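# Press the gauge pin on the magnet-marked post

## Task

Find the one post of the checking fixture that has a yellow magnet on it, press that post's gauge pin fully in and keep it there for one second (the spring may push it back out afterwards), without disturbing the other three pins or moving the magnet.

## Robot and tools

Robot: two UR20-type arms, left_arm and right_arm, each ending in a Robotiq 2F-85 two-finger gripper with a wrist camera (cam_left_wrist, cam_right_wrist, both 896x504). Calibrated bases in the scene frame: left_arm at (+0.060, +0.928, 0) m, right_arm at (-0.064, -0.817, 0) m, both level and turned only slightly about z.

Frames. Scene frame: origin at table-top height midway between the arms, +z up, +x out over the table, left_arm on the +y side (arm names do not match image sides). Each arm's printed end_effector_position, quat and velocities, and its Hand target, are in that arm's own base frame. Motion offsets are along the axes of the Hand target itself: gripper +z is where the fingers point, y is the opening direction, and a camera block juts about 10 cm toward gripper +x. end_effector_position is the point between the closed pads; closed fingertips reach about 19 mm past it, open ones about 6 mm.

Row layout. Every command row has 18 numbers, each in [-1, 1], covering both arms even when one stays still: left dx, dy, dz, rx, ry, rz, gripper position, force_limit, speed, then the same nine for the right arm. The six pose numbers are an offset, not a pose, counted from that arm's Hand target at the start of the action or move; 1.0 equals 0.6 m of travel or 180 degrees, and rx, ry, rz form one rotation vector. Sending the same offset again moves further. All zeros re-requests the current Hand target. Gripper position +1 = open (85 mm), about -0.8 = pads touching, -1 = close until blocked. force_limit and speed (-1 to +1) set grip force and finger speed (about 20, 85, 150 mm/s at -1, 0, +1). To leave a gripper unchanged, repeat its last three numbers; a 0 is a real command.

Tools.
execute_actions(actions, cameras): actions is a list of actions; each action is up to 15 rows, one per 1/30 s step, the last row held to fill 15 steps (0.5 s). Every row in an action counts from the same start pose. Empty list just reports state.
move(target, speed, blend, stop_force, zero, blocking, cameras): straight-line path for both grippers. target is one 18-number row or a list of up to 15 such rows, every one offset from the same starting Hand targets. speed in m/s, 0.002 to 0.5 (default 0.25), one value or one per target; turning is capped at twice that in rad/s. blend in m rounds corners in a list. stop_force in N (6 to 120) ends an arm's path when its wrist sensor feels that much push against the motion; leave it out when backing away from a contact, and don't trust it while the gripper rotates. zero (default true) re-zeros the sensor first. blocking=false returns after 0.5 s but can't combine with stop_force. Result adds a move: line such as done, off_target, moving, held or fault, plus limits (paced = clipped, held = withheld).
wait(seconds 0 to 10): let the scene run holding commands; useful for the one-second hold.
stop(): brake a running move.
zoom_image(camera, region [x0,y0,x1,y1] pixels, at most 504x504): closer look at the latest image of that wrist camera.
zero_wrist_force(arm): re-zero the wrist sensor.
read_manual(section): licence texts only.
finished_scene(scene 1 to 3): ends the scene irreversibly; goal must hold at that moment.

Result lines. Hand target is the last commanded pose after clipping (each step the command is clipped to within 150 mm and 16 degrees of the measured gripper). The gripper may rest short of it; send the missing distance. Wrist force/torque are in gripper axes; a push into a surface reads as force from the surface. object_status: 0 moving, 1 blocked opening, 2 blocked closing (a grip), 3 reached target. position_measured counts: 3 open, 230 pads together. Joint velocities "within noise" means at rest. Camera calibration (K, distortion, T_world_to_cam) lets pixels be related to positions.

Suggested approach: locate the magnet-marked post with the cameras, put one gripper above that pin with fingers closed and pointing down, descend slowly with a modest stop_force, then press the pin to its stop, wait about one second, and lift straight off without stop_force.

Avoid: excess force. Arms are stiff; aiming even a little beyond a firm contact can trigger a fault stop (about 150 N outside force or joint torque limits, arm frozen 10 s). Press slowly. Don't brush the other pins or knock the magnet. Keep arms apart (collisions between arms can fail the scene), route around each arm's own base, and don't let anything fall from the table. Holding stretched or pushing into unreachable poses heats motors; 85 °C locks the arm.

Each tool is called after "Call:" as name([rows], argument=value, ...), one row to a line, values as JSON.

## Session

Call:
execute_actions(actions=[])

Scene clock: 0.00 s.
left_arm: end_effector_position=(+0.6452, +0.5338, +0.3687) position_measured=3 object_status=3 end_effector_quat_wxyz=(+0.054, +0.895, -0.431, +0.101) | right_arm: end_effector_position=(+1.0094, -0.4085, +0.1239) position_measured=3 object_status=3 end_effector_quat_wxyz=(+0.497, -0.362, -0.574, -0.541)
Joint positions: left_arm=[0.541 -1.507 2.094 -2.179 -1.799 -1.706] | right_arm=[2.693 -2.576 -1.22 -2.623 2.507 -0.374]
Joint velocities: within noise
Joint torques (N m): no reading
Motor temperatures (°C): left_arm=[24 36 26 39 35 34] | right_arm=[29 36 36 38 34 39]
Wrist force (N): no reading
Wrist torque (N m): no reading
Wrist force, peak (N): no reading
Hand target: left_arm +0.6452, +0.5338, +0.3687; +0.054, +0.895, -0.431, +0.101 | right_arm +1.0094, -0.4085, +0.1239; +0.497, -0.362, -0.574, -0.541
Tool commands: left_gripper/position=+1.0 left_gripper/force_limit=+1.0 left_gripper/speed=+1.0 right_gripper/position=+1.0 right_gripper/force_limit=+1.0 right_gripper/speed=+1.0

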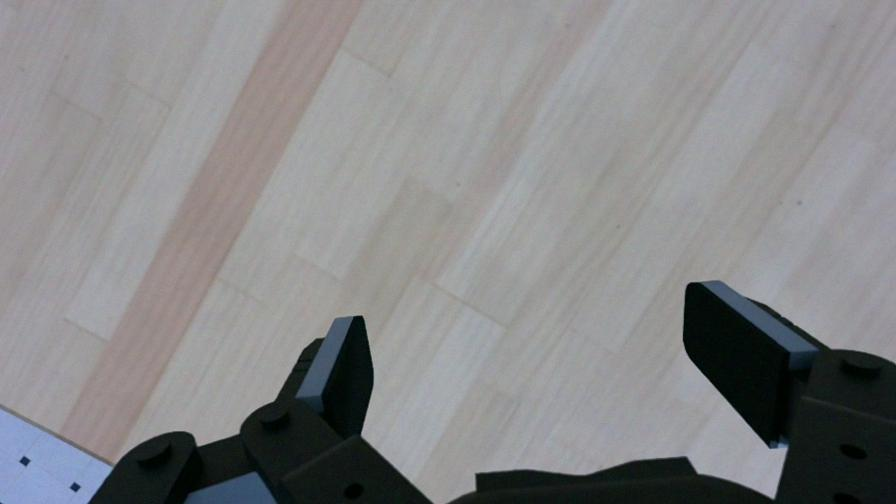

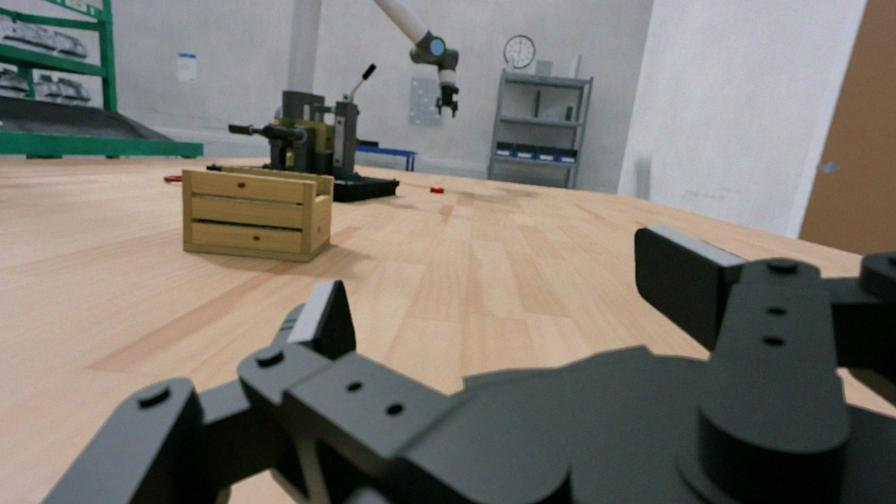

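Call:
move(target=[-0.095,-0.334,-0.283,0,0,0,1,1,1,0,0,0,0,0,0,1,1,1], cameras=["cam_left_wrist"])

Scene clock: 2.23 s.
left_arm: end_effector_position=(+0.7444, +0.7330, +0.5192) position_measured=3 object_status=3 end_effector_quat_wxyz=(+0.054, +0.895, -0.431, +0.101) | right_arm: end_effector_position=(+1.0094, -0.4085, +0.1239) position_measured=3 object_status=3 end_effector_quat_wxyz=(+0.497, -0.362, -0.574, -0.541)
Joint positions: left_arm=[0.658 -1.351 1.671 -1.885 -1.8 -1.586] | right_arm=[2.693 -2.576 -1.22 -2.623 2.507 -0.374]
Joint velocities: within noise
Joint torques (N m): left_arm=[17.1 -115.27 -126.16 -6.05 -6.17 2.46] | right_arm=[-0.51 248.55 72.91 -3.18 0.35 -0.22]
Motor temperatures (°C): left_arm=[24 36 26 39 35 34] | right_arm=[29 36 36 38 34 39]
Wrist force (N): left_arm=[0.0 -0.4 0.1] | right_arm=[0.0 -0.1 0.0]
Wrist torque (N m): left_arm=[-0.06 -0.03 -0.02] | right_arm=[-0.01 -0.01 0.00]
Wrist force, peak (N): left_arm=[-0.7 -2.8 -1.6] | right_arm=[-0.3 0.5 0.4]
Hand target: left_arm +0.7444, +0.7331, +0.5193; +0.054, +0.895, -0.431, +0.101 | right_arm +1.0094, -0.4085, +0.1239; +0.497, -0.362, -0.574, -0.541
Off the commanded pose: left_arm 0.000 m, 0 deg | right_arm 0.000 m, 0 deg.
move: done
camera_calibration:
cam_left_wrist: T_world_to_cam=[[-0.854395, -0.519375, -0.0160951, 1.04191], [-0.518452, 0.849978, 0.0935116, -0.262472], [-0.0348872, 0.0882404, -0.995488, 0.60417], [0, 0, 0, 1]] pos_world=[0.775197, 0.710923, 0.642758]
Images, in order (width x height): cam_left_wrist 896x504.

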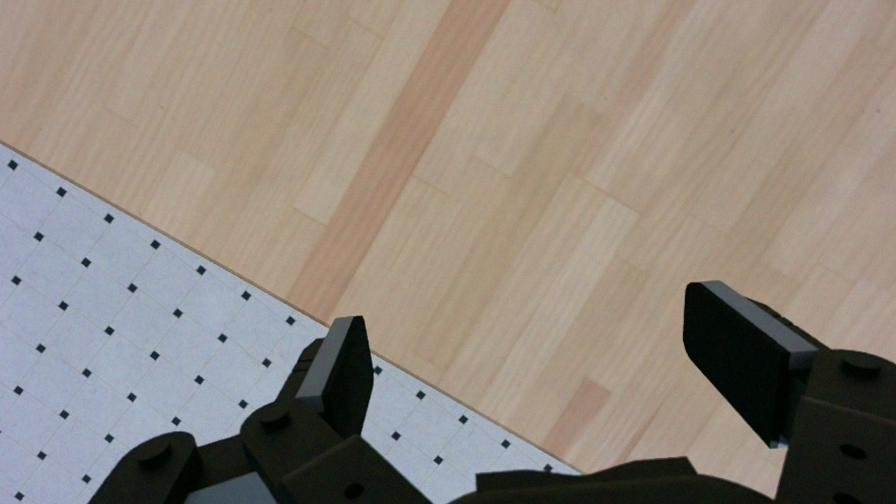

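Call:
execute_actions(actions=[], cameras=["cam_right_wrist"])

Call:
zoom_image(camera="cam_right_wrist", region=[150, 50, 480, 270])

Scene clock: 2.47 s.
left_arm: end_effector_position=(+0.7444, +0.7331, +0.5192) position_measured=3 object_status=3 end_effector_quat_wxyz=(+0.054, +0.895, -0.431, +0.101) | right_arm: end_effector_position=(+1.0094, -0.4085, +0.1239) position_measured=3 object_status=3 end_effector_quat_wxyz=(+0.497, -0.362, -0.574, -0.541)
Joint positions: left_arm=[0.658 -1.351 1.671 -1.885 -1.8 -1.586] | right_arm=[2.693 -2.576 -1.22 -2.623 2.507 -0.374]
Joint velocities: within noise
Joint torques (N m): left_arm=[20.01 -118.74 -126.09 -6.44 -6.04 2.4] | right_arm=[0.82 246.62 74.41 -2.93 0.35 -0.09]
Motor temperatures (°C): left_arm=[24 36 26 39 35 34] | right_arm=[29 36 36 38 34 39]
Wrist force (N): left_arm=[-0.1 -0.4 0.3] | right_arm=[-0.4 0.0 0.0]
Wrist torque (N m): left_arm=[-0.06 -0.02 -0.02] | right_arm=[-0.01 0.06 0.00]
Wrist force, peak (N): left_arm=[0.3 -0.8 0.4] | right_arm=[0.3 0.4 0.1]
Hand target: left_arm +0.7444, +0.7331, +0.5193; +0.054, +0.895, -0.431, +0.101 | right_arm +1.0094, -0.4085, +0.1239; +0.497, -0.362, -0.574, -0.541
Tool commands: left_gripper/position=+1.0 left_gripper/force_limit=+1.0 left_gripper/speed=+1.0 right_gripper/position=+1.0 right_gripper/force_limit=+1.0 right_gripper/speed=+1.0
Off the commanded pose: left_arm 0.000 m, 0 deg | right_arm 0.000 m, 0 deg.
camera_calibration:
cam_right_wrist: T_world_to_cam=[[0.990428, 0.101547, 0.0934916, -0.953144], [0.111518, -0.189542, -0.975519, -0.059644], [-0.0813401, 0.976607, -0.199052, 0.633654], [0, 0, 0, 1]] pos_world=[1.00221, -0.533347, 0.157057]
Images, in order (width x height): cam_right_wrist 896x504.

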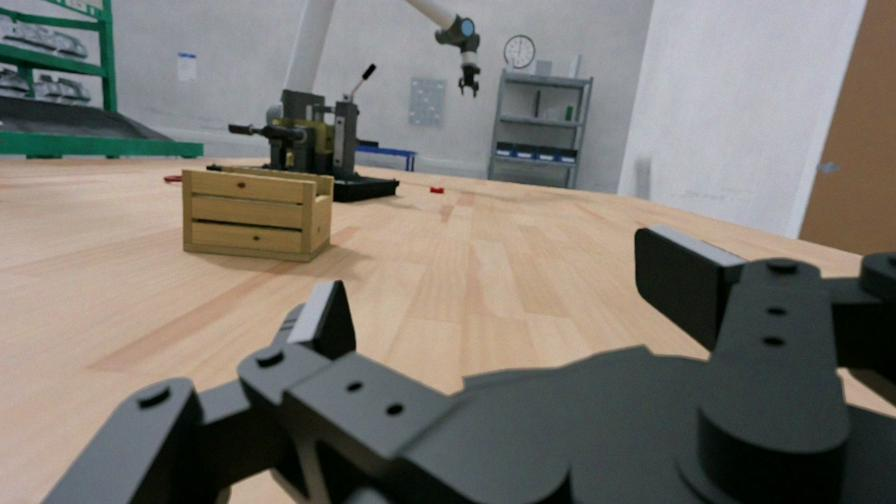

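Scaled by 1.527 from the camera's 896x504 image, which has a finer 1280x720 frame.

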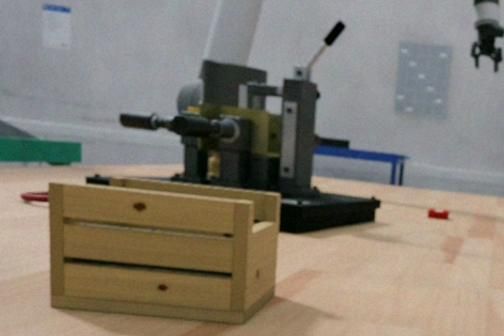

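Call:
move(target=[0.711,0.883,0.107,0,0,0,1,1,1,0,0,0,0,0,0,1,1,1], cameras=["cam_left_wrist"], speed=0.4)

Call:
move(target=[0.711,0.883,0.107,0,0,0,-1,1,1,0,0,0,0,0,0,1,1,1], cameras=["cam_left_wrist"], speed=0.4)

Scene clock: 5.37 s.
left_arm: end_effector_position=(+0.5984, +0.0670, +0.5584) position_measured=3 object_status=3 end_effector_quat_wxyz=(+0.054, +0.895, -0.431, +0.101) | right_arm: end_effector_position=(+1.0094, -0.4085, +0.1239) position_measured=3 object_status=3 end_effector_quat_wxyz=(+0.497, -0.362, -0.574, -0.541)
Joint positions: left_arm=[-0.133 -1.97 2.205 -1.966 -1.735 -2.391] | right_arm=[2.693 -2.576 -1.22 -2.623 2.507 -0.374]
Joint velocities: within noise
Joint torques (N m): left_arm=[-14.13 -37.49 -82.36 -14.22 4.31 -6.01] | right_arm=[-1.37 249.66 72.43 -2.12 1.67 0.34]
Motor temperatures (°C): left_arm=[24 36 26 39 35 34] | right_arm=[29 36 36 38 34 39]
Wrist force (N): left_arm=[0.2 -0.4 0.8] | right_arm=[0.3 0.1 0.3]
Wrist torque (N m): left_arm=[-0.11 -0.10 -0.02] | right_arm=[0.01 -0.06 0.00]
Wrist force, peak (N): left_arm=[-2.7 -3.9 0.2] | right_arm=[0.1 0.5 0.5]
Hand target: left_arm +0.5984, +0.0668, +0.5584; +0.054, +0.895, -0.431, +0.101 | right_arm +1.0094, -0.4085, +0.1239; +0.497, -0.362, -0.574, -0.541
Off the commanded pose: left_arm 0.000 m, 0 deg | right_arm 0.000 m, 0 deg.
move: done
camera_calibration:
cam_left_wrist: T_world_to_cam=[[-0.854391, -0.519383, -0.0160307, 0.57181], [-0.518454, 0.849976, 0.0935259, 0.224308], [-0.0349501, 0.0882188, -0.995488, 0.696936], [0, 0, 0, 1]] pos_world=[0.6292, 0.0448491, 0.681979]
Images, in order (width x height): cam_left_wrist 896x504.

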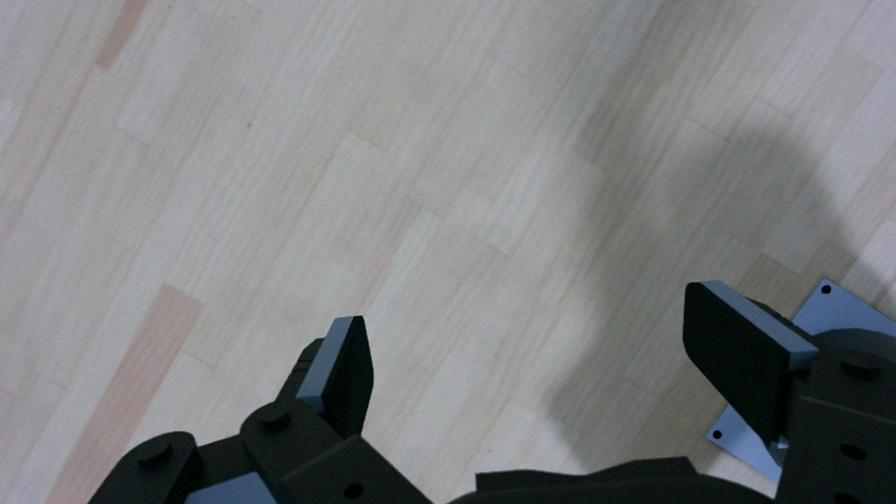

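Scene clock: 7.73 s.
left_arm: end_effector_position=(+0.4523, -0.5992, +0.5976) position_measured=235 object_status=3 end_effector_quat_wxyz=(+0.054, +0.895, -0.431, +0.101) | right_arm: end_effector_position=(+1.0094, -0.4085, +0.1239) position_measured=3 object_status=3 end_effector_quat_wxyz=(+0.497, -0.362, -0.574, -0.541)
Joint positions: left_arm=[-1.225 -1.826 2.075 -2.04 -1.507 -3.463] | right_arm=[2.693 -2.576 -1.22 -2.623 2.507 -0.374]
Joint velocities: within noise
Joint torques (N m): left_arm=[-12.44 -20.94 -129.24 -13.5 5.44 -3.56] | right_arm=[-2.83 251.55 73.47 -1.01 1.98 1.54]
Motor temperatures (°C): left_arm=[24 36 26 39 35 34] | right_arm=[29 36 36 38 34 39]
Wrist force (N): left_arm=[0.2 -0.2 -0.2] | right_arm=[0.1 0.1 0.4]
Wrist torque (N m): left_arm=[-0.05 -0.01 0.03] | right_arm=[0.02 -0.03 0.00]
Wrist force, peak (N): left_arm=[2.8 3.1 0.5] | right_arm=[0.2 0.5 0.5]
Hand target: left_arm +0.4523, -0.5994, +0.5976; +0.054, +0.895, -0.431, +0.101 | right_arm +1.0094, -0.4085, +0.1239; +0.497, -0.362, -0.574, -0.541
Off the commanded pose: left_arm 0.000 m, 0 deg | right_arm 0.000 m, 0 deg.
move: done
camera_calibration:
cam_left_wrist: T_world_to_cam=[[-0.854384, -0.519393, -0.0160806, 0.101702], [-0.51847, 0.849972, 0.0934696, 0.711174], [-0.0348794, 0.0881963, -0.995492, 0.789593], [0, 0, 0, 1]] pos_world=[0.483155, -0.621294, 0.721196]
Images, in order (width x height): cam_left_wrist 896x504.

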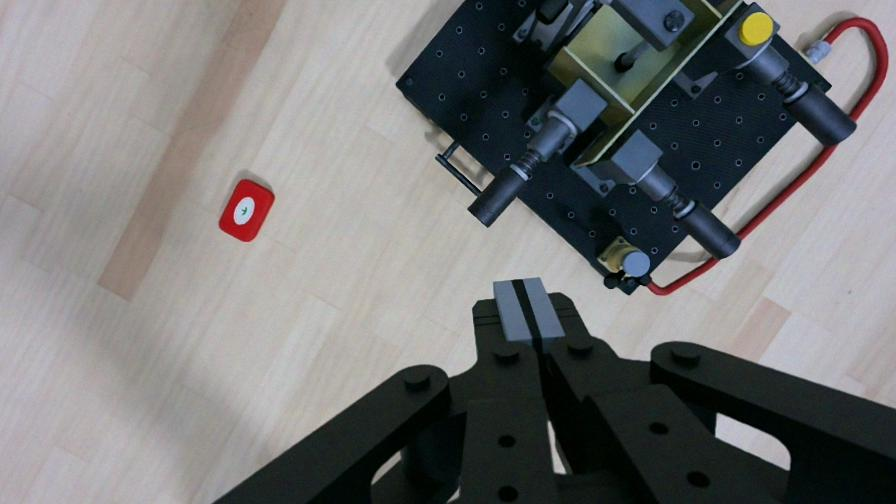

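Call:
move(target=[-0.1,0.797,0.443,0.0258,-0.0697,-0.198,-1,1,1,0,0,0,0,0,0,1,1,1], cameras=["cam_left_wrist"], speed=0.4)

Scene clock: 10.70 s.
left_arm: end_effector_position=(+0.0776, -0.9004, +0.3297) position_measured=235 object_status=3 end_effector_quat_wxyz=(+0.000, +0.991, -0.136, +0.000) | right_arm: end_effector_position=(+1.0094, -0.4085, +0.1239) position_measured=3 object_status=3 end_effector_quat_wxyz=(+0.497, -0.362, -0.574, -0.541)
Joint positions: left_arm=[-1.709 -1.422 2.04 -2.188 -1.571 -4.578] | right_arm=[2.693 -2.576 -1.22 -2.623 2.507 -0.374]
Joint velocities: within noise
Joint torques (N m): left_arm=[-21.49 -89.26 -110.9 -12.98 -4.27 -4.88] | right_arm=[-0.85 256.49 71.96 -0.97 2.73 1.59]
Motor temperatures (°C): left_arm=[24 36 26 39 35 34] | right_arm=[29 36 36 38 34 39]
Wrist force (N): left_arm=[0.5 -0.2 -0.6] | right_arm=[0.0 0.3 0.4]
Wrist torque (N m): left_arm=[-0.12 -0.21 0.06] | right_arm=[0.05 -0.01 0.00]
Wrist force, peak (N): left_arm=[0.3 -3.9 -2.3] | right_arm=[0.3 0.7 0.4]
Hand target: left_arm +0.0775, -0.9005, +0.3296; +0.000, +0.991, -0.136, +0.000 | right_arm +1.0094, -0.4085, +0.1239; +0.497, -0.362, -0.574, -0.541
Off the commanded pose: left_arm 0.000 m, 0 deg | right_arm 0.000 m, 0 deg.
move: done
camera_calibration:
cam_left_wrist: T_world_to_cam=[[-0.390614, -0.920548, 0.00339483, -0.782804], [-0.872743, 0.371496, 0.316719, 0.320971], [-0.292816, 0.120752, -0.948513, 0.570251], [0, 0, 0, 1]] pos_world=[0.14133, -0.908707, 0.441891]
Images, in order (width x height): cam_left_wrist 896x504.

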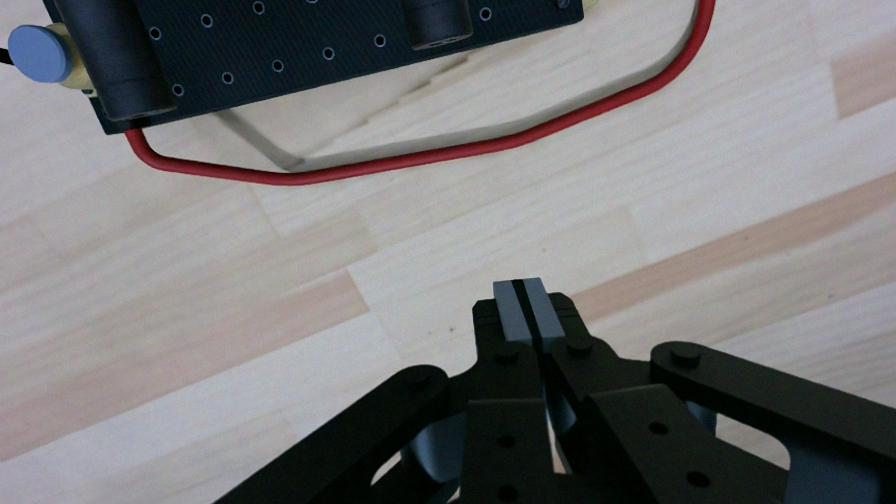

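Call:
move(target=[0.038,0,0.258,0,0,0,-1,1,1,0,0,0,0,0,0,1,1,1], cameras=["cam_left_wrist"])

Scene clock: 12.73 s.
left_arm: end_effector_position=(+0.0994, -0.9065, +0.1750) position_measured=235 object_status=3 end_effector_quat_wxyz=(+0.000, +0.991, -0.136, +0.000) | right_arm: end_effector_position=(+1.0094, -0.4085, +0.1239) position_measured=3 object_status=3 end_effector_quat_wxyz=(+0.497, -0.362, -0.574, -0.541)
Joint positions: left_arm=[-1.684 -1.275 2.128 -2.424 -1.571 -4.553] | right_arm=[2.693 -2.576 -1.22 -2.623 2.507 -0.374]
Joint velocities: within noise
Joint torques (N m): left_arm=[20.75 -112.8 -51.58 -14.88 3.93 2.36] | right_arm=[0.58 252.83 73.08 -0.33 3.99 2.8]
Motor temperatures (°C): left_arm=[24 36 26 39 35 34] | right_arm=[29 36 36 38 34 39]
Wrist force (N): left_arm=[0.1 0.1 -0.1] | right_arm=[0.2 0.0 0.3]
Wrist torque (N m): left_arm=[-0.10 -0.14 0.06] | right_arm=[-0.01 -0.04 0.00]
Wrist force, peak (N): left_arm=[0.3 0.2 -3.8] | right_arm=[0.2 0.4 0.4]
Hand target: left_arm +0.0994, -0.9065, +0.1748; +0.000, +0.991, -0.136, +0.000 | right_arm +1.0094, -0.4085, +0.1239; +0.497, -0.362, -0.574, -0.541
Off the commanded pose: left_arm 0.000 m, 0 deg | right_arm 0.000 m, 0 deg.
move: done
camera_calibration:
cam_left_wrist: T_world_to_cam=[[-0.390483, -0.920604, 0.00337365, -0.779456], [-0.872784, 0.371361, 0.316763, 0.391144], [-0.292866, 0.120746, -0.948499, 0.43056], [0, 0, 0, 1]] pos_world=[0.163116, -0.914814, 0.287115]
Images, in order (width x height): cam_left_wrist 896x504.

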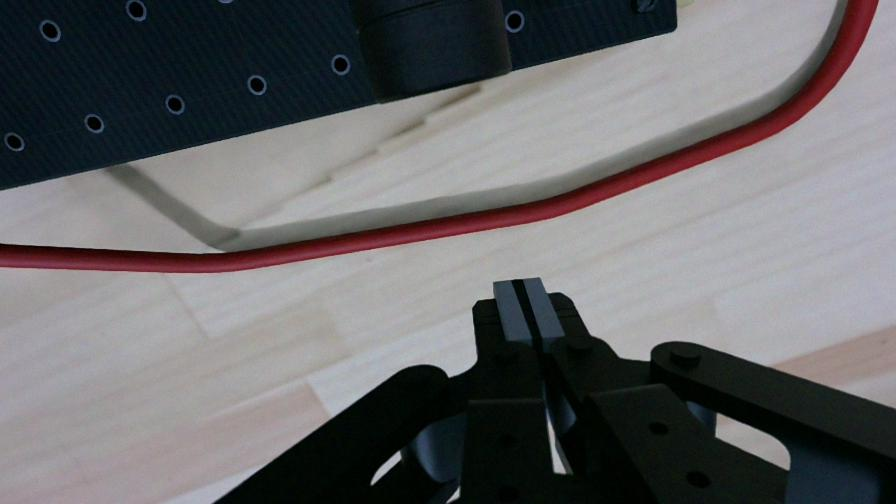

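Call:
move(target=[0.153,-0.0157,0,0,0,0,-1,1,1,0,0,0,0,0,0,1,1,1], cameras=["cam_left_wrist"], speed=0.03, stop_force=50)

Scene clock: 17.37 s.
left_arm: end_effector_position=(+0.1722, -0.9189, +0.1748) position_measured=235 object_status=3 end_effector_quat_wxyz=(+0.000, +0.991, -0.136, +0.000) | right_arm: end_effector_position=(+1.0094, -0.4085, +0.1239) position_measured=3 object_status=3 end_effector_quat_wxyz=(+0.497, -0.362, -0.574, -0.541)
Joint positions: left_arm=[-1.602 -1.254 2.096 -2.412 -1.571 -4.472] | right_arm=[2.693 -2.576 -1.22 -2.623 2.507 -0.374]
Joint velocities: within noise
Joint torques (N m): left_arm=[18.07 -173.47 -63.01 -8.86 8.4 -4.19] | right_arm=[-8.31 255.08 74.1 -0.23 3.52 4.1]
Motor temperatures (°C): left_arm=[24 36 26 39 35 34] | right_arm=[29 36 36 37 34 39]
Wrist force (N): left_arm=[-40.2 8.1 6.3] | right_arm=[-0.1 0.2 0.2]
Wrist torque (N m): left_arm=[-0.12 -0.22 -0.08] | right_arm=[0.03 0.01 0.00]
Wrist force, peak (N): left_arm=[-128.8 -4.2 -22.5] | right_arm=[0.4 0.5 0.3]
Hand target: left_arm +0.1722, -0.9189, +0.1748; +0.000, +0.991, -0.136, +0.000 (not the last commanded pose) | right_arm +1.0094, -0.4085, +0.1239; +0.497, -0.362, -0.574, -0.541
Off the commanded pose: left_arm 0.018 m, 0 deg | right_arm 0.000 m, 0 deg.
move: contact (left_arm)
camera_calibration:
cam_left_wrist: T_world_to_cam=[[-0.390468, -0.92061, 0.00335438, -0.762489], [-0.872799, 0.371343, 0.316744, 0.45943], [-0.292843, 0.120751, -0.948505, 0.453233], [0, 0, 0, 1]] pos_world=[0.235989, -0.92729, 0.28693]
Images, in order (width x height): cam_left_wrist 896x504.

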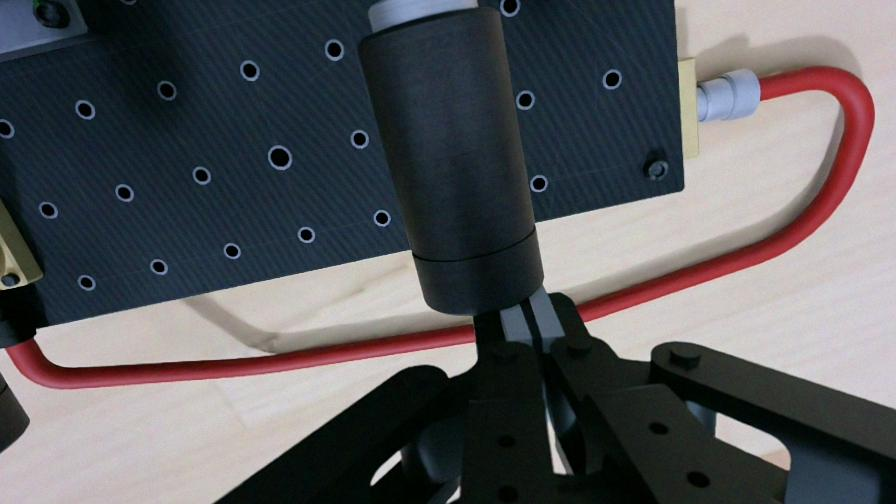

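Call:
wait(seconds=1, cameras=[])

Call:
move(target=[-0.02,0.002,0,0,0,0,-1,1,1,0,0,0,0,0,0,1,1,1], cameras=["cam_left_wrist"], speed=0.04)

Call:
move(target=[-0.03,0.003,0,0,0,0,-1,1,1,0,0,0,0,0,0,1,1,1], cameras=["cam_left_wrist"], speed=0.04)

Scene clock: 18.60 s.
left_arm: end_effector_position=(+0.1722, -0.9189, +0.1748) position_measured=235 object_status=3 end_effector_quat_wxyz=(+0.000, +0.991, -0.136, +0.000) | right_arm: end_effector_position=(+1.0094, -0.4085, +0.1239) position_measured=3 object_status=3 end_effector_quat_wxyz=(+0.497, -0.362, -0.574, -0.541)
Joint positions: left_arm=[-1.602 -1.254 2.096 -2.412 -1.571 -4.472] | right_arm=[2.693 -2.576 -1.22 -2.623 2.507 -0.374]
Joint velocities: within noise
Joint torques (N m): left_arm=[14.44 -169.86 -66.78 -7.54 8.8 -4.21] | right_arm=[-2.32 255.78 74.46 -0.69 3.11 3.57]
Motor temperatures (°C): left_arm=[24 36 26 39 35 34] | right_arm=[29 36 36 37 34 39]
Wrist force (N): left_arm=[-38.0 9.4 6.2] | right_arm=[0.3 0.0 0.0]
Wrist torque (N m): left_arm=[-0.21 -0.20 -0.05] | right_arm=[0.00 -0.06 0.00]
Wrist force, peak (N): left_arm=[-40.0 8.0 6.1] | right_arm=[0.2 0.5 0.7]
Hand target: left_arm +0.1722, -0.9189, +0.1748; +0.000, +0.991, -0.136, +0.000 (not the last commanded pose) | right_arm +1.0094, -0.4085, +0.1239; +0.497, -0.362, -0.574, -0.541
Tool commands: left_gripper/position=-1.0 left_gripper/force_limit=+1.0 left_gripper/speed=+1.0 right_gripper/position=+1.0 right_gripper/force_limit=+1.0 right_gripper/speed=+1.0
Off the commanded pose: left_arm 0.018 m, 0 deg | right_arm 0.000 m, 0 deg.
wait: 1.00 s; at rest from the start
No camera images: "cameras" was empty.

Scene clock: 19.37 s.
left_arm: end_effector_position=(+0.1605, -0.9169, +0.1748) position_measured=235 object_status=3 end_effector_quat_wxyz=(+0.000, +0.991, -0.136, +0.000) end_effector_velocity=(-0.004, -0.001, -0.001) end_effector_angular_velocity=(+0.001, +0.000, -0.003) | right_arm: end_effector_position=(+1.0094, -0.4085, +0.1239) position_measured=3 object_status=3 end_effector_quat_wxyz=(+0.497, -0.362, -0.574, -0.541)
Joint positions: left_arm=[-1.615 -1.257 2.102 -2.414 -1.571 -4.485] | right_arm=[2.693 -2.576 -1.22 -2.623 2.507 -0.374]
Joint velocities: left_arm=[-0.005 0.001 0 -0.001 0 -0.002] | right_arm=[within noise]
Joint torques (N m): left_arm=[-20.68 -166.65 -45.26 -12.4 6.7 -4.45] | right_arm=[-0.46 253.71 74.6 -1.43 3.43 2.72]
Motor temperatures (°C): left_arm=[24 36 26 39 35 34] | right_arm=[29 36 36 37 34 39]
Wrist force (N): left_arm=[-10.8 9.5 -0.3] | right_arm=[0.0 0.1 0.3]
Wrist torque (N m): left_arm=[1.12 0.47 0.04] | right_arm=[0.01 0.00 0.00]
Wrist force, peak (N): left_arm=[-37.9 9.5 6.5] | right_arm=[0.0 0.5 0.3]
Hand target: left_arm +0.1604, -0.9169, +0.1748; +0.000, +0.991, -0.136, +0.000 | right_arm +1.0094, -0.4085, +0.1239; +0.497, -0.362, -0.574, -0.541
Off the commanded pose: left_arm 0.000 m, 0 deg | right_arm 0.000 m, 0 deg.
move: done
camera_calibration:
cam_left_wrist: T_world_to_cam=[[-0.390469, -0.92061, 0.00334032, -0.765181], [-0.872794, 0.371337, 0.316765, 0.448426], [-0.292857, 0.120771, -0.948498, 0.449589], [0, 0, 0, 1]] pos_world=[0.22427, -0.925248, 0.286945]
Images, in order (width x height): cam_left_wrist 896x504.

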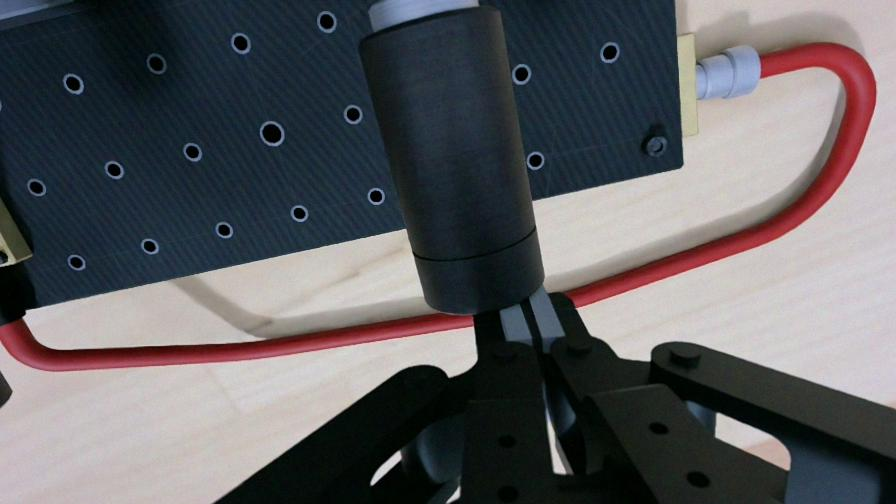

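Scene clock: 20.17 s.
left_arm: end_effector_position=(+0.1427, -0.9138, +0.1748) position_measured=235 object_status=3 end_effector_quat_wxyz=(+0.000, +0.991, -0.136, +0.000) | right_arm: end_effector_position=(+1.0094, -0.4085, +0.1239) position_measured=3 object_status=3 end_effector_quat_wxyz=(+0.497, -0.362, -0.574, -0.541)
Joint positions: left_arm=[-1.635 -1.263 2.11 -2.417 -1.571 -4.504] | right_arm=[2.693 -2.576 -1.22 -2.623 2.507 -0.374]
Joint velocities: within noise
Joint torques (N m): left_arm=[-20.09 -166.97 -54.16 -13.65 1.79 -4.2] | right_arm=[-2.91 255.96 75.51 -0.35 3.21 2.93]
Motor temperatures (°C): left_arm=[24 36 26 39 35 34] | right_arm=[29 36 36 37 34 39]
Wrist force (N): left_arm=[-3.1 6.4 0.1] | right_arm=[0.0 0.2 0.2]
Wrist torque (N m): left_arm=[1.08 0.47 0.05] | right_arm=[0.03 -0.01 -0.01]
Wrist force, peak (N): left_arm=[-10.8 9.3 -0.6] | right_arm=[0.4 0.6 0.3]
Hand target: left_arm +0.1425, -0.9138, +0.1748; +0.000, +0.991, -0.136, +0.000 | right_arm +1.0094, -0.4085, +0.1239; +0.497, -0.362, -0.574, -0.541
Off the commanded pose: left_arm 0.000 m, 0 deg | right_arm 0.000 m, 0 deg.
move: done
camera_calibration:
cam_left_wrist: T_world_to_cam=[[-0.390474, -0.920608, 0.00332219, -0.769269], [-0.872796, 0.371338, 0.316757, 0.431732], [-0.292842, 0.120786, -0.948501, 0.444009], [0, 0, 0, 1]] pos_world=[0.206459, -0.922144, 0.286945]
Images, in order (width x height): cam_left_wrist 896x504.

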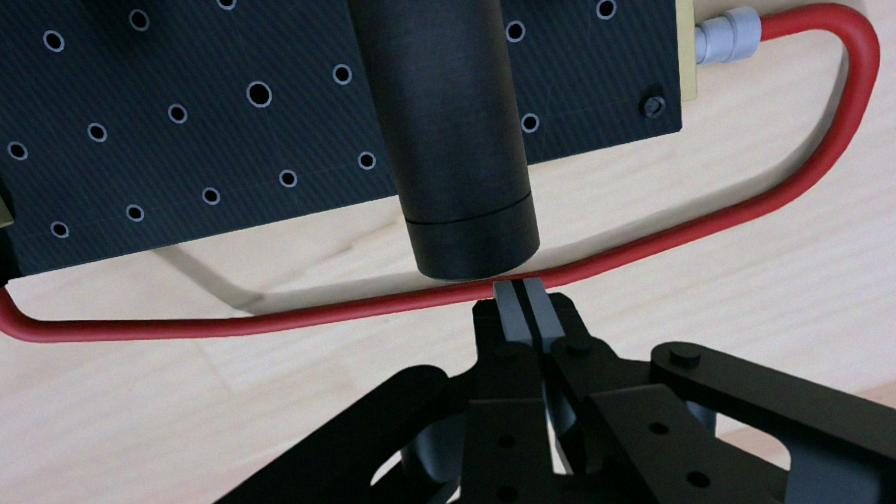

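Call:
finished_scene(scene=1)

The scene is finished: the task was done.


## Next scene

The same job, from a new start.

Call:
execute_actions(actions=[])

Scene clock: 0.00 s.
left_arm: end_effector_position=(+1.6020, +0.5513, +0.3701) position_measured=3 object_status=3 end_effector_quat_wxyz=(-0.049, +0.940, +0.190, +0.279) | right_arm: end_effector_position=(+0.4481, +0.4679, +0.3319) position_measured=3 object_status=3 end_effector_quat_wxyz=(-0.272, +0.502, +0.649, +0.503)
Joint positions: left_arm=[0.193 -0.686 0.985 -2.439 -1.472 -3.319] | right_arm=[4.007 -1.969 -2.772 1.193 2.076 2.519]
Joint velocities: within noise
Joint torques (N m): no reading
Motor temperatures (°C): left_arm=[24 35 26 38 34 34] | right_arm=[28 35 36 37 34 38]
Wrist force (N): no reading
Wrist torque (N m): no reading
Wrist force, peak (N): no reading
Hand target: left_arm +1.6020, +0.5513, +0.3701; -0.049, +0.940, +0.190, +0.279 | right_arm +0.4481, +0.4679, +0.3319; -0.272, +0.502, +0.649, +0.503
Tool commands: left_gripper/position=+1.0 left_gripper/force_limit=+1.0 left_gripper/speed=+1.0 right_gripper/position=+1.0 right_gripper/force_limit=+1.0 right_gripper/speed=+1.0
camera_calibration:
cam_left_wrist: T_world_to_cam=[[0.280293, -0.958412, -0.0536799, 0.116052], [-0.933418, -0.259082, -0.248208, 1.75325], [0.223978, 0.119677, -0.967218, 0.0591769], [0, 0, 0, 1]] pos_world=[1.59073, 0.558378, 0.498636]
cam_right_wrist: T_world_to_cam=[[0.956599, -0.136766, 0.25732, -0.433429], [0.120666, -0.61786, -0.776974, 0.502416], [0.265252, 0.774302, -0.574541, -0.162497], [0, 0, 0, 1]] pos_world=[0.397096, 0.376966, 0.408533]

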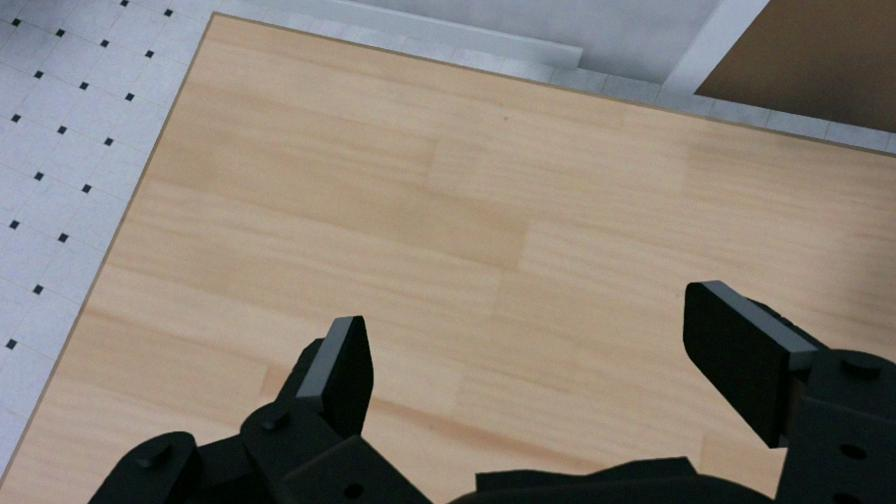

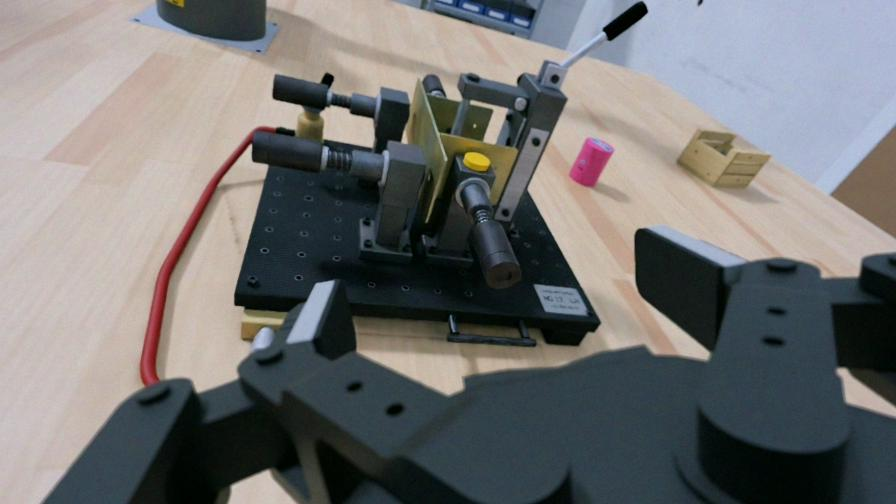

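Call:
move(target=[0,0,0,0,0,0,1,1,1,-0.205,0.060,0.315,0.111,-0.372,0.0706,-1,1,1], cameras=["cam_right_wrist"], speed=0.4)

Scene clock: 3.17 s.
left_arm: end_effector_position=(+1.6020, +0.5513, +0.3701) position_measured=3 object_status=3 end_effector_quat_wxyz=(-0.049, +0.940, +0.190, +0.279) | right_arm: end_effector_position=(+0.5529, +0.5959, +0.1745) position_measured=234 object_status=3 end_effector_quat_wxyz=(+0.000, +0.707, +0.707, +0.000)
Joint positions: left_arm=[0.193 -0.686 0.985 -2.439 -1.472 -3.319] | right_arm=[4.214 -1.774 -2.265 -0.674 1.571 2.643]
Joint velocities: within noise
Joint torques (N m): left_arm=[1.52 -277.46 -105.55 -11.33 1.21 -0.05] | right_arm=[23.52 86.39 91.61 5.16 -3.37 5.23]
Motor temperatures (°C): left_arm=[24 35 26 38 34 34] | right_arm=[28 35 36 37 34 38]
Wrist force (N): left_arm=[0.0 -0.1 -0.1] | right_arm=[-0.9 1.9 0.4]
Wrist torque (N m): left_arm=[-0.02 0.01 0.00] | right_arm=[1.22 0.32 -0.66]
Wrist force, peak (N): left_arm=[0.4 -0.4 -0.3] | right_arm=[1.5 3.7 1.5]
Hand target: left_arm +1.6020, +0.5513, +0.3701; -0.049, +0.940, +0.190, +0.279 | right_arm +0.5529, +0.5959, +0.1745; +0.000, +0.707, +0.707, +0.000
Off the commanded pose: left_arm 0.000 m, 0 deg | right_arm 0.000 m, 0 deg.
move: done
camera_calibration:
cam_right_wrist: T_world_to_cam=[[0.98406, -0.163542, 0.0698637, -0.442157], [-0.176778, -0.942402, 0.28395, 0.619273], [0.0194021, -0.291774, -0.956291, 0.458015], [0, 0, 0, 1]] pos_world=[0.535696, 0.64493, 0.293044]
Images, in order (width x height): cam_right_wrist 896x504.

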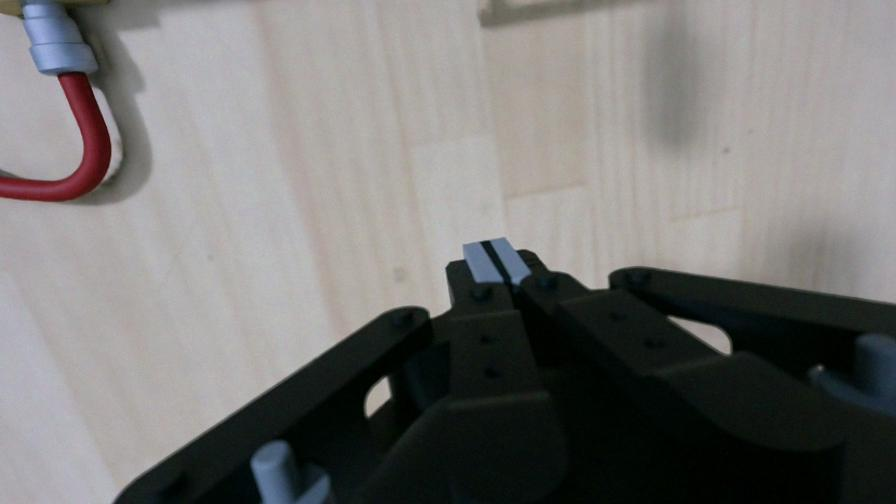

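Call:
move(target=[0,0,0,0,0,0,1,1,1,0.067,0,0,0,0,0,-1,1,1], cameras=["cam_right_wrist"], speed=0.1)

Scene clock: 4.23 s.
left_arm: end_effector_position=(+1.6020, +0.5513, +0.3701) position_measured=3 object_status=3 end_effector_quat_wxyz=(-0.049, +0.940, +0.190, +0.279) | right_arm: end_effector_position=(+0.5529, +0.6360, +0.1745) position_measured=234 object_status=3 end_effector_quat_wxyz=(+0.000, +0.707, +0.707, +0.000)
Joint positions: left_arm=[0.193 -0.686 0.985 -2.439 -1.472 -3.319] | right_arm=[4.237 -1.802 -2.224 -0.686 1.571 2.666]
Joint velocities: within noise
Joint torques (N m): left_arm=[-2.68 -275.82 -105.48 -11.53 2.33 -0.28] | right_arm=[14.38 82.24 88.32 4.56 -1.06 6.37]
Motor temperatures (°C): left_arm=[24 35 26 38 34 34] | right_arm=[28 35 36 37 34 38]
Wrist force (N): left_arm=[0.2 -0.2 0.0] | right_arm=[-1.5 2.2 0.4]
Wrist torque (N m): left_arm=[-0.04 -0.03 0.00] | right_arm=[1.38 0.48 -0.63]
Wrist force, peak (N): left_arm=[0.3 0.2 -0.2] | right_arm=[-2.3 2.0 0.6]
Hand target: left_arm +1.6020, +0.5513, +0.3701; -0.049, +0.940, +0.190, +0.279 | right_arm +0.5529, +0.6361, +0.1745; +0.000, +0.707, +0.707, +0.000
Off the commanded pose: left_arm 0.000 m, 0 deg | right_arm 0.000 m, 0 deg.
move: done
camera_calibration:
cam_right_wrist: T_world_to_cam=[[0.984061, -0.163545, 0.0698309, -0.435609], [-0.176775, -0.942352, 0.284117, 0.65697], [0.0193393, -0.291933, -0.956243, 0.469815], [0, 0, 0, 1]] pos_world=[0.535716, 0.68501, 0.29302]
Images, in order (width x height): cam_right_wrist 896x504.

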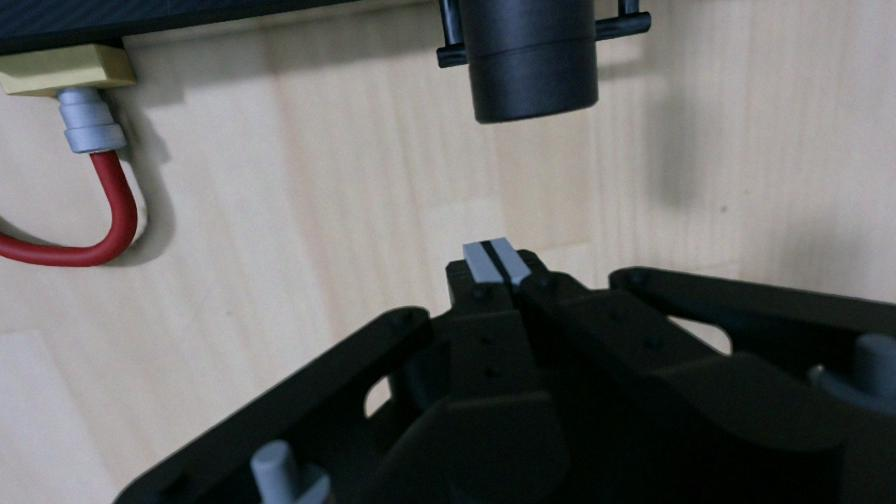

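Call:
move(target=[0,0,0,0,0,0,1,1,1,0.033,0.0183,0,0,0,0,-1,1,1], cameras=[], speed=0.06)

Call:
move(target=[0,0,0,0,0,0,1,1,1,0.085,-0.001,0,0,0,0,-1,1,1], cameras=["cam_right_wrist"], speed=0.013, stop_force=50)

Call:
wait(seconds=0.9, cameras=[])

Scene clock: 5.53 s.
left_arm: end_effector_position=(+1.6020, +0.5513, +0.3701) position_measured=3 object_status=3 end_effector_quat_wxyz=(-0.049, +0.940, +0.190, +0.279) | right_arm: end_effector_position=(+0.5638, +0.6558, +0.1745) position_measured=234 object_status=3 end_effector_quat_wxyz=(+0.000, +0.707, +0.707, +0.000)
Joint positions: left_arm=[0.193 -0.686 0.985 -2.439 -1.472 -3.319] | right_arm=[4.237 -1.823 -2.194 -0.695 1.571 2.666]
Joint velocities: within noise
Joint torques (N m): left_arm=[2.38 -280.27 -109.5 -11 2.1 0.28] | right_arm=[-20.11 87.83 100.25 3.84 -0.49 -6.75]
Motor temperatures (°C): left_arm=[24 35 26 38 34 34] | right_arm=[28 35 36 37 34 38]
Wrist force (N): left_arm=[0.0 -0.2 -0.1] | right_arm=[-1.7 2.7 0.3]
Wrist torque (N m): left_arm=[-0.05 0.01 -0.01] | right_arm=[1.45 0.56 -0.65]
Wrist force, peak (N): left_arm=[0.5 -0.2 -0.2] | right_arm=[-1.2 3.1 0.0]
Hand target: left_arm +1.6020, +0.5513, +0.3701; -0.049, +0.940, +0.190, +0.279 | right_arm +0.5639, +0.6559, +0.1745; +0.000, +0.707, +0.707, +0.000
Off the commanded pose: left_arm 0.000 m, 0 deg | right_arm 0.000 m, 0 deg.
move: done
No camera images: "cameras" was empty.

Scene clock: 9.53 s.
left_arm: end_effector_position=(+1.6020, +0.5513, +0.3701) position_measured=3 object_status=3 end_effector_quat_wxyz=(-0.049, +0.940, +0.190, +0.279) | right_arm: end_effector_position=(+0.5634, +0.6907, +0.1745) position_measured=234 object_status=3 end_effector_quat_wxyz=(+0.000, +0.707, +0.707, +0.000)
Joint positions: left_arm=[0.193 -0.686 0.985 -2.439 -1.472 -3.319] | right_arm=[4.255 -1.848 -2.157 -0.707 1.571 2.684]
Joint velocities: within noise
Joint torques (N m): left_arm=[2.61 -276.82 -111.14 -11.34 3.31 1.22] | right_arm=[5.84 152.95 101.32 24.91 12.37 -6.75]
Motor temperatures (°C): left_arm=[24 35 26 38 34 34] | right_arm=[28 35 36 37 34 38]
Wrist force (N): left_arm=[0.0 -0.1 -0.1] | right_arm=[-41.0 6.4 10.9]
Wrist torque (N m): left_arm=[-0.02 0.00 0.00] | right_arm=[1.22 0.28 -0.78]
Wrist force, peak (N): left_arm=[0.1 0.5 -0.3] | right_arm=[-79.4 2.9 -18.2]
Hand target: left_arm +1.6020, +0.5513, +0.3701; -0.049, +0.940, +0.190, +0.279 | right_arm +0.5635, +0.6907, +0.1745; +0.000, +0.707, +0.707, +0.000 (not the last commanded pose)
Off the commanded pose: left_arm 0.000 m, 0 deg | right_arm 0.016 m, 0 deg.
move: contact (right_arm)
camera_calibration:
cam_right_wrist: T_world_to_cam=[[0.984064, -0.163546, 0.0697923, -0.43702], [-0.176766, -0.942339, 0.284169, 0.710428], [0.0192933, -0.291977, -0.956231, 0.48561], [0, 0, 0, 1]] pos_world=[0.546266, 0.739778, 0.292974]
Images, in order (width x height): cam_right_wrist 896x504.

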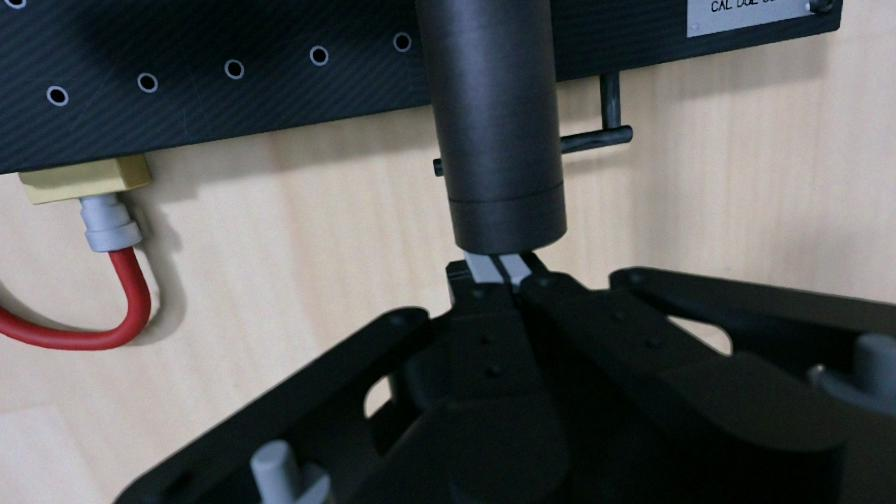

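Scene clock: 10.43 s.
left_arm: end_effector_position=(+1.6020, +0.5513, +0.3701) position_measured=3 object_status=3 end_effector_quat_wxyz=(-0.049, +0.940, +0.190, +0.279) | right_arm: end_effector_position=(+0.5635, +0.6907, +0.1745) position_measured=234 object_status=3 end_effector_quat_wxyz=(+0.000, +0.707, +0.707, +0.000)
Joint positions: left_arm=[0.193 -0.686 0.985 -2.439 -1.472 -3.319] | right_arm=[4.255 -1.848 -2.157 -0.707 1.571 2.684]
Joint velocities: within noise
Joint torques (N m): left_arm=[6.89 -283.96 -111.98 -11.53 4.37 1.12] | right_arm=[8.38 155.85 103.86 19.62 9.46 -6.97]
Motor temperatures (°C): left_arm=[24 35 26 38 34 34] | right_arm=[28 35 36 37 34 38]
Wrist force (N): left_arm=[0.2 -0.1 -0.1] | right_arm=[-40.6 6.1 10.7]
Wrist torque (N m): left_arm=[-0.02 -0.04 -0.01] | right_arm=[1.31 0.27 -0.79]
Wrist force, peak (N): left_arm=[0.4 -0.2 -0.3] | right_arm=[-41.3 5.9 10.4]
Hand target: left_arm +1.6020, +0.5513, +0.3701; -0.049, +0.940, +0.190, +0.279 | right_arm +0.5635, +0.6907, +0.1745; +0.000, +0.707, +0.707, +0.000 (not the last commanded pose)
Tool commands: left_gripper/position=+1.0 left_gripper/force_limit=+1.0 left_gripper/speed=+1.0 right_gripper/position=-1.0 right_gripper/force_limit=+1.0 right_gripper/speed=+1.0
Off the commanded pose: left_arm 0.000 m, 0 deg | right_arm 0.016 m, 0 deg.
wait: 0.90 s; at rest by 0.17 s
No camera images: "cameras" was empty.

Call:
finished_scene(scene=2)

The scene is finished: the task was done.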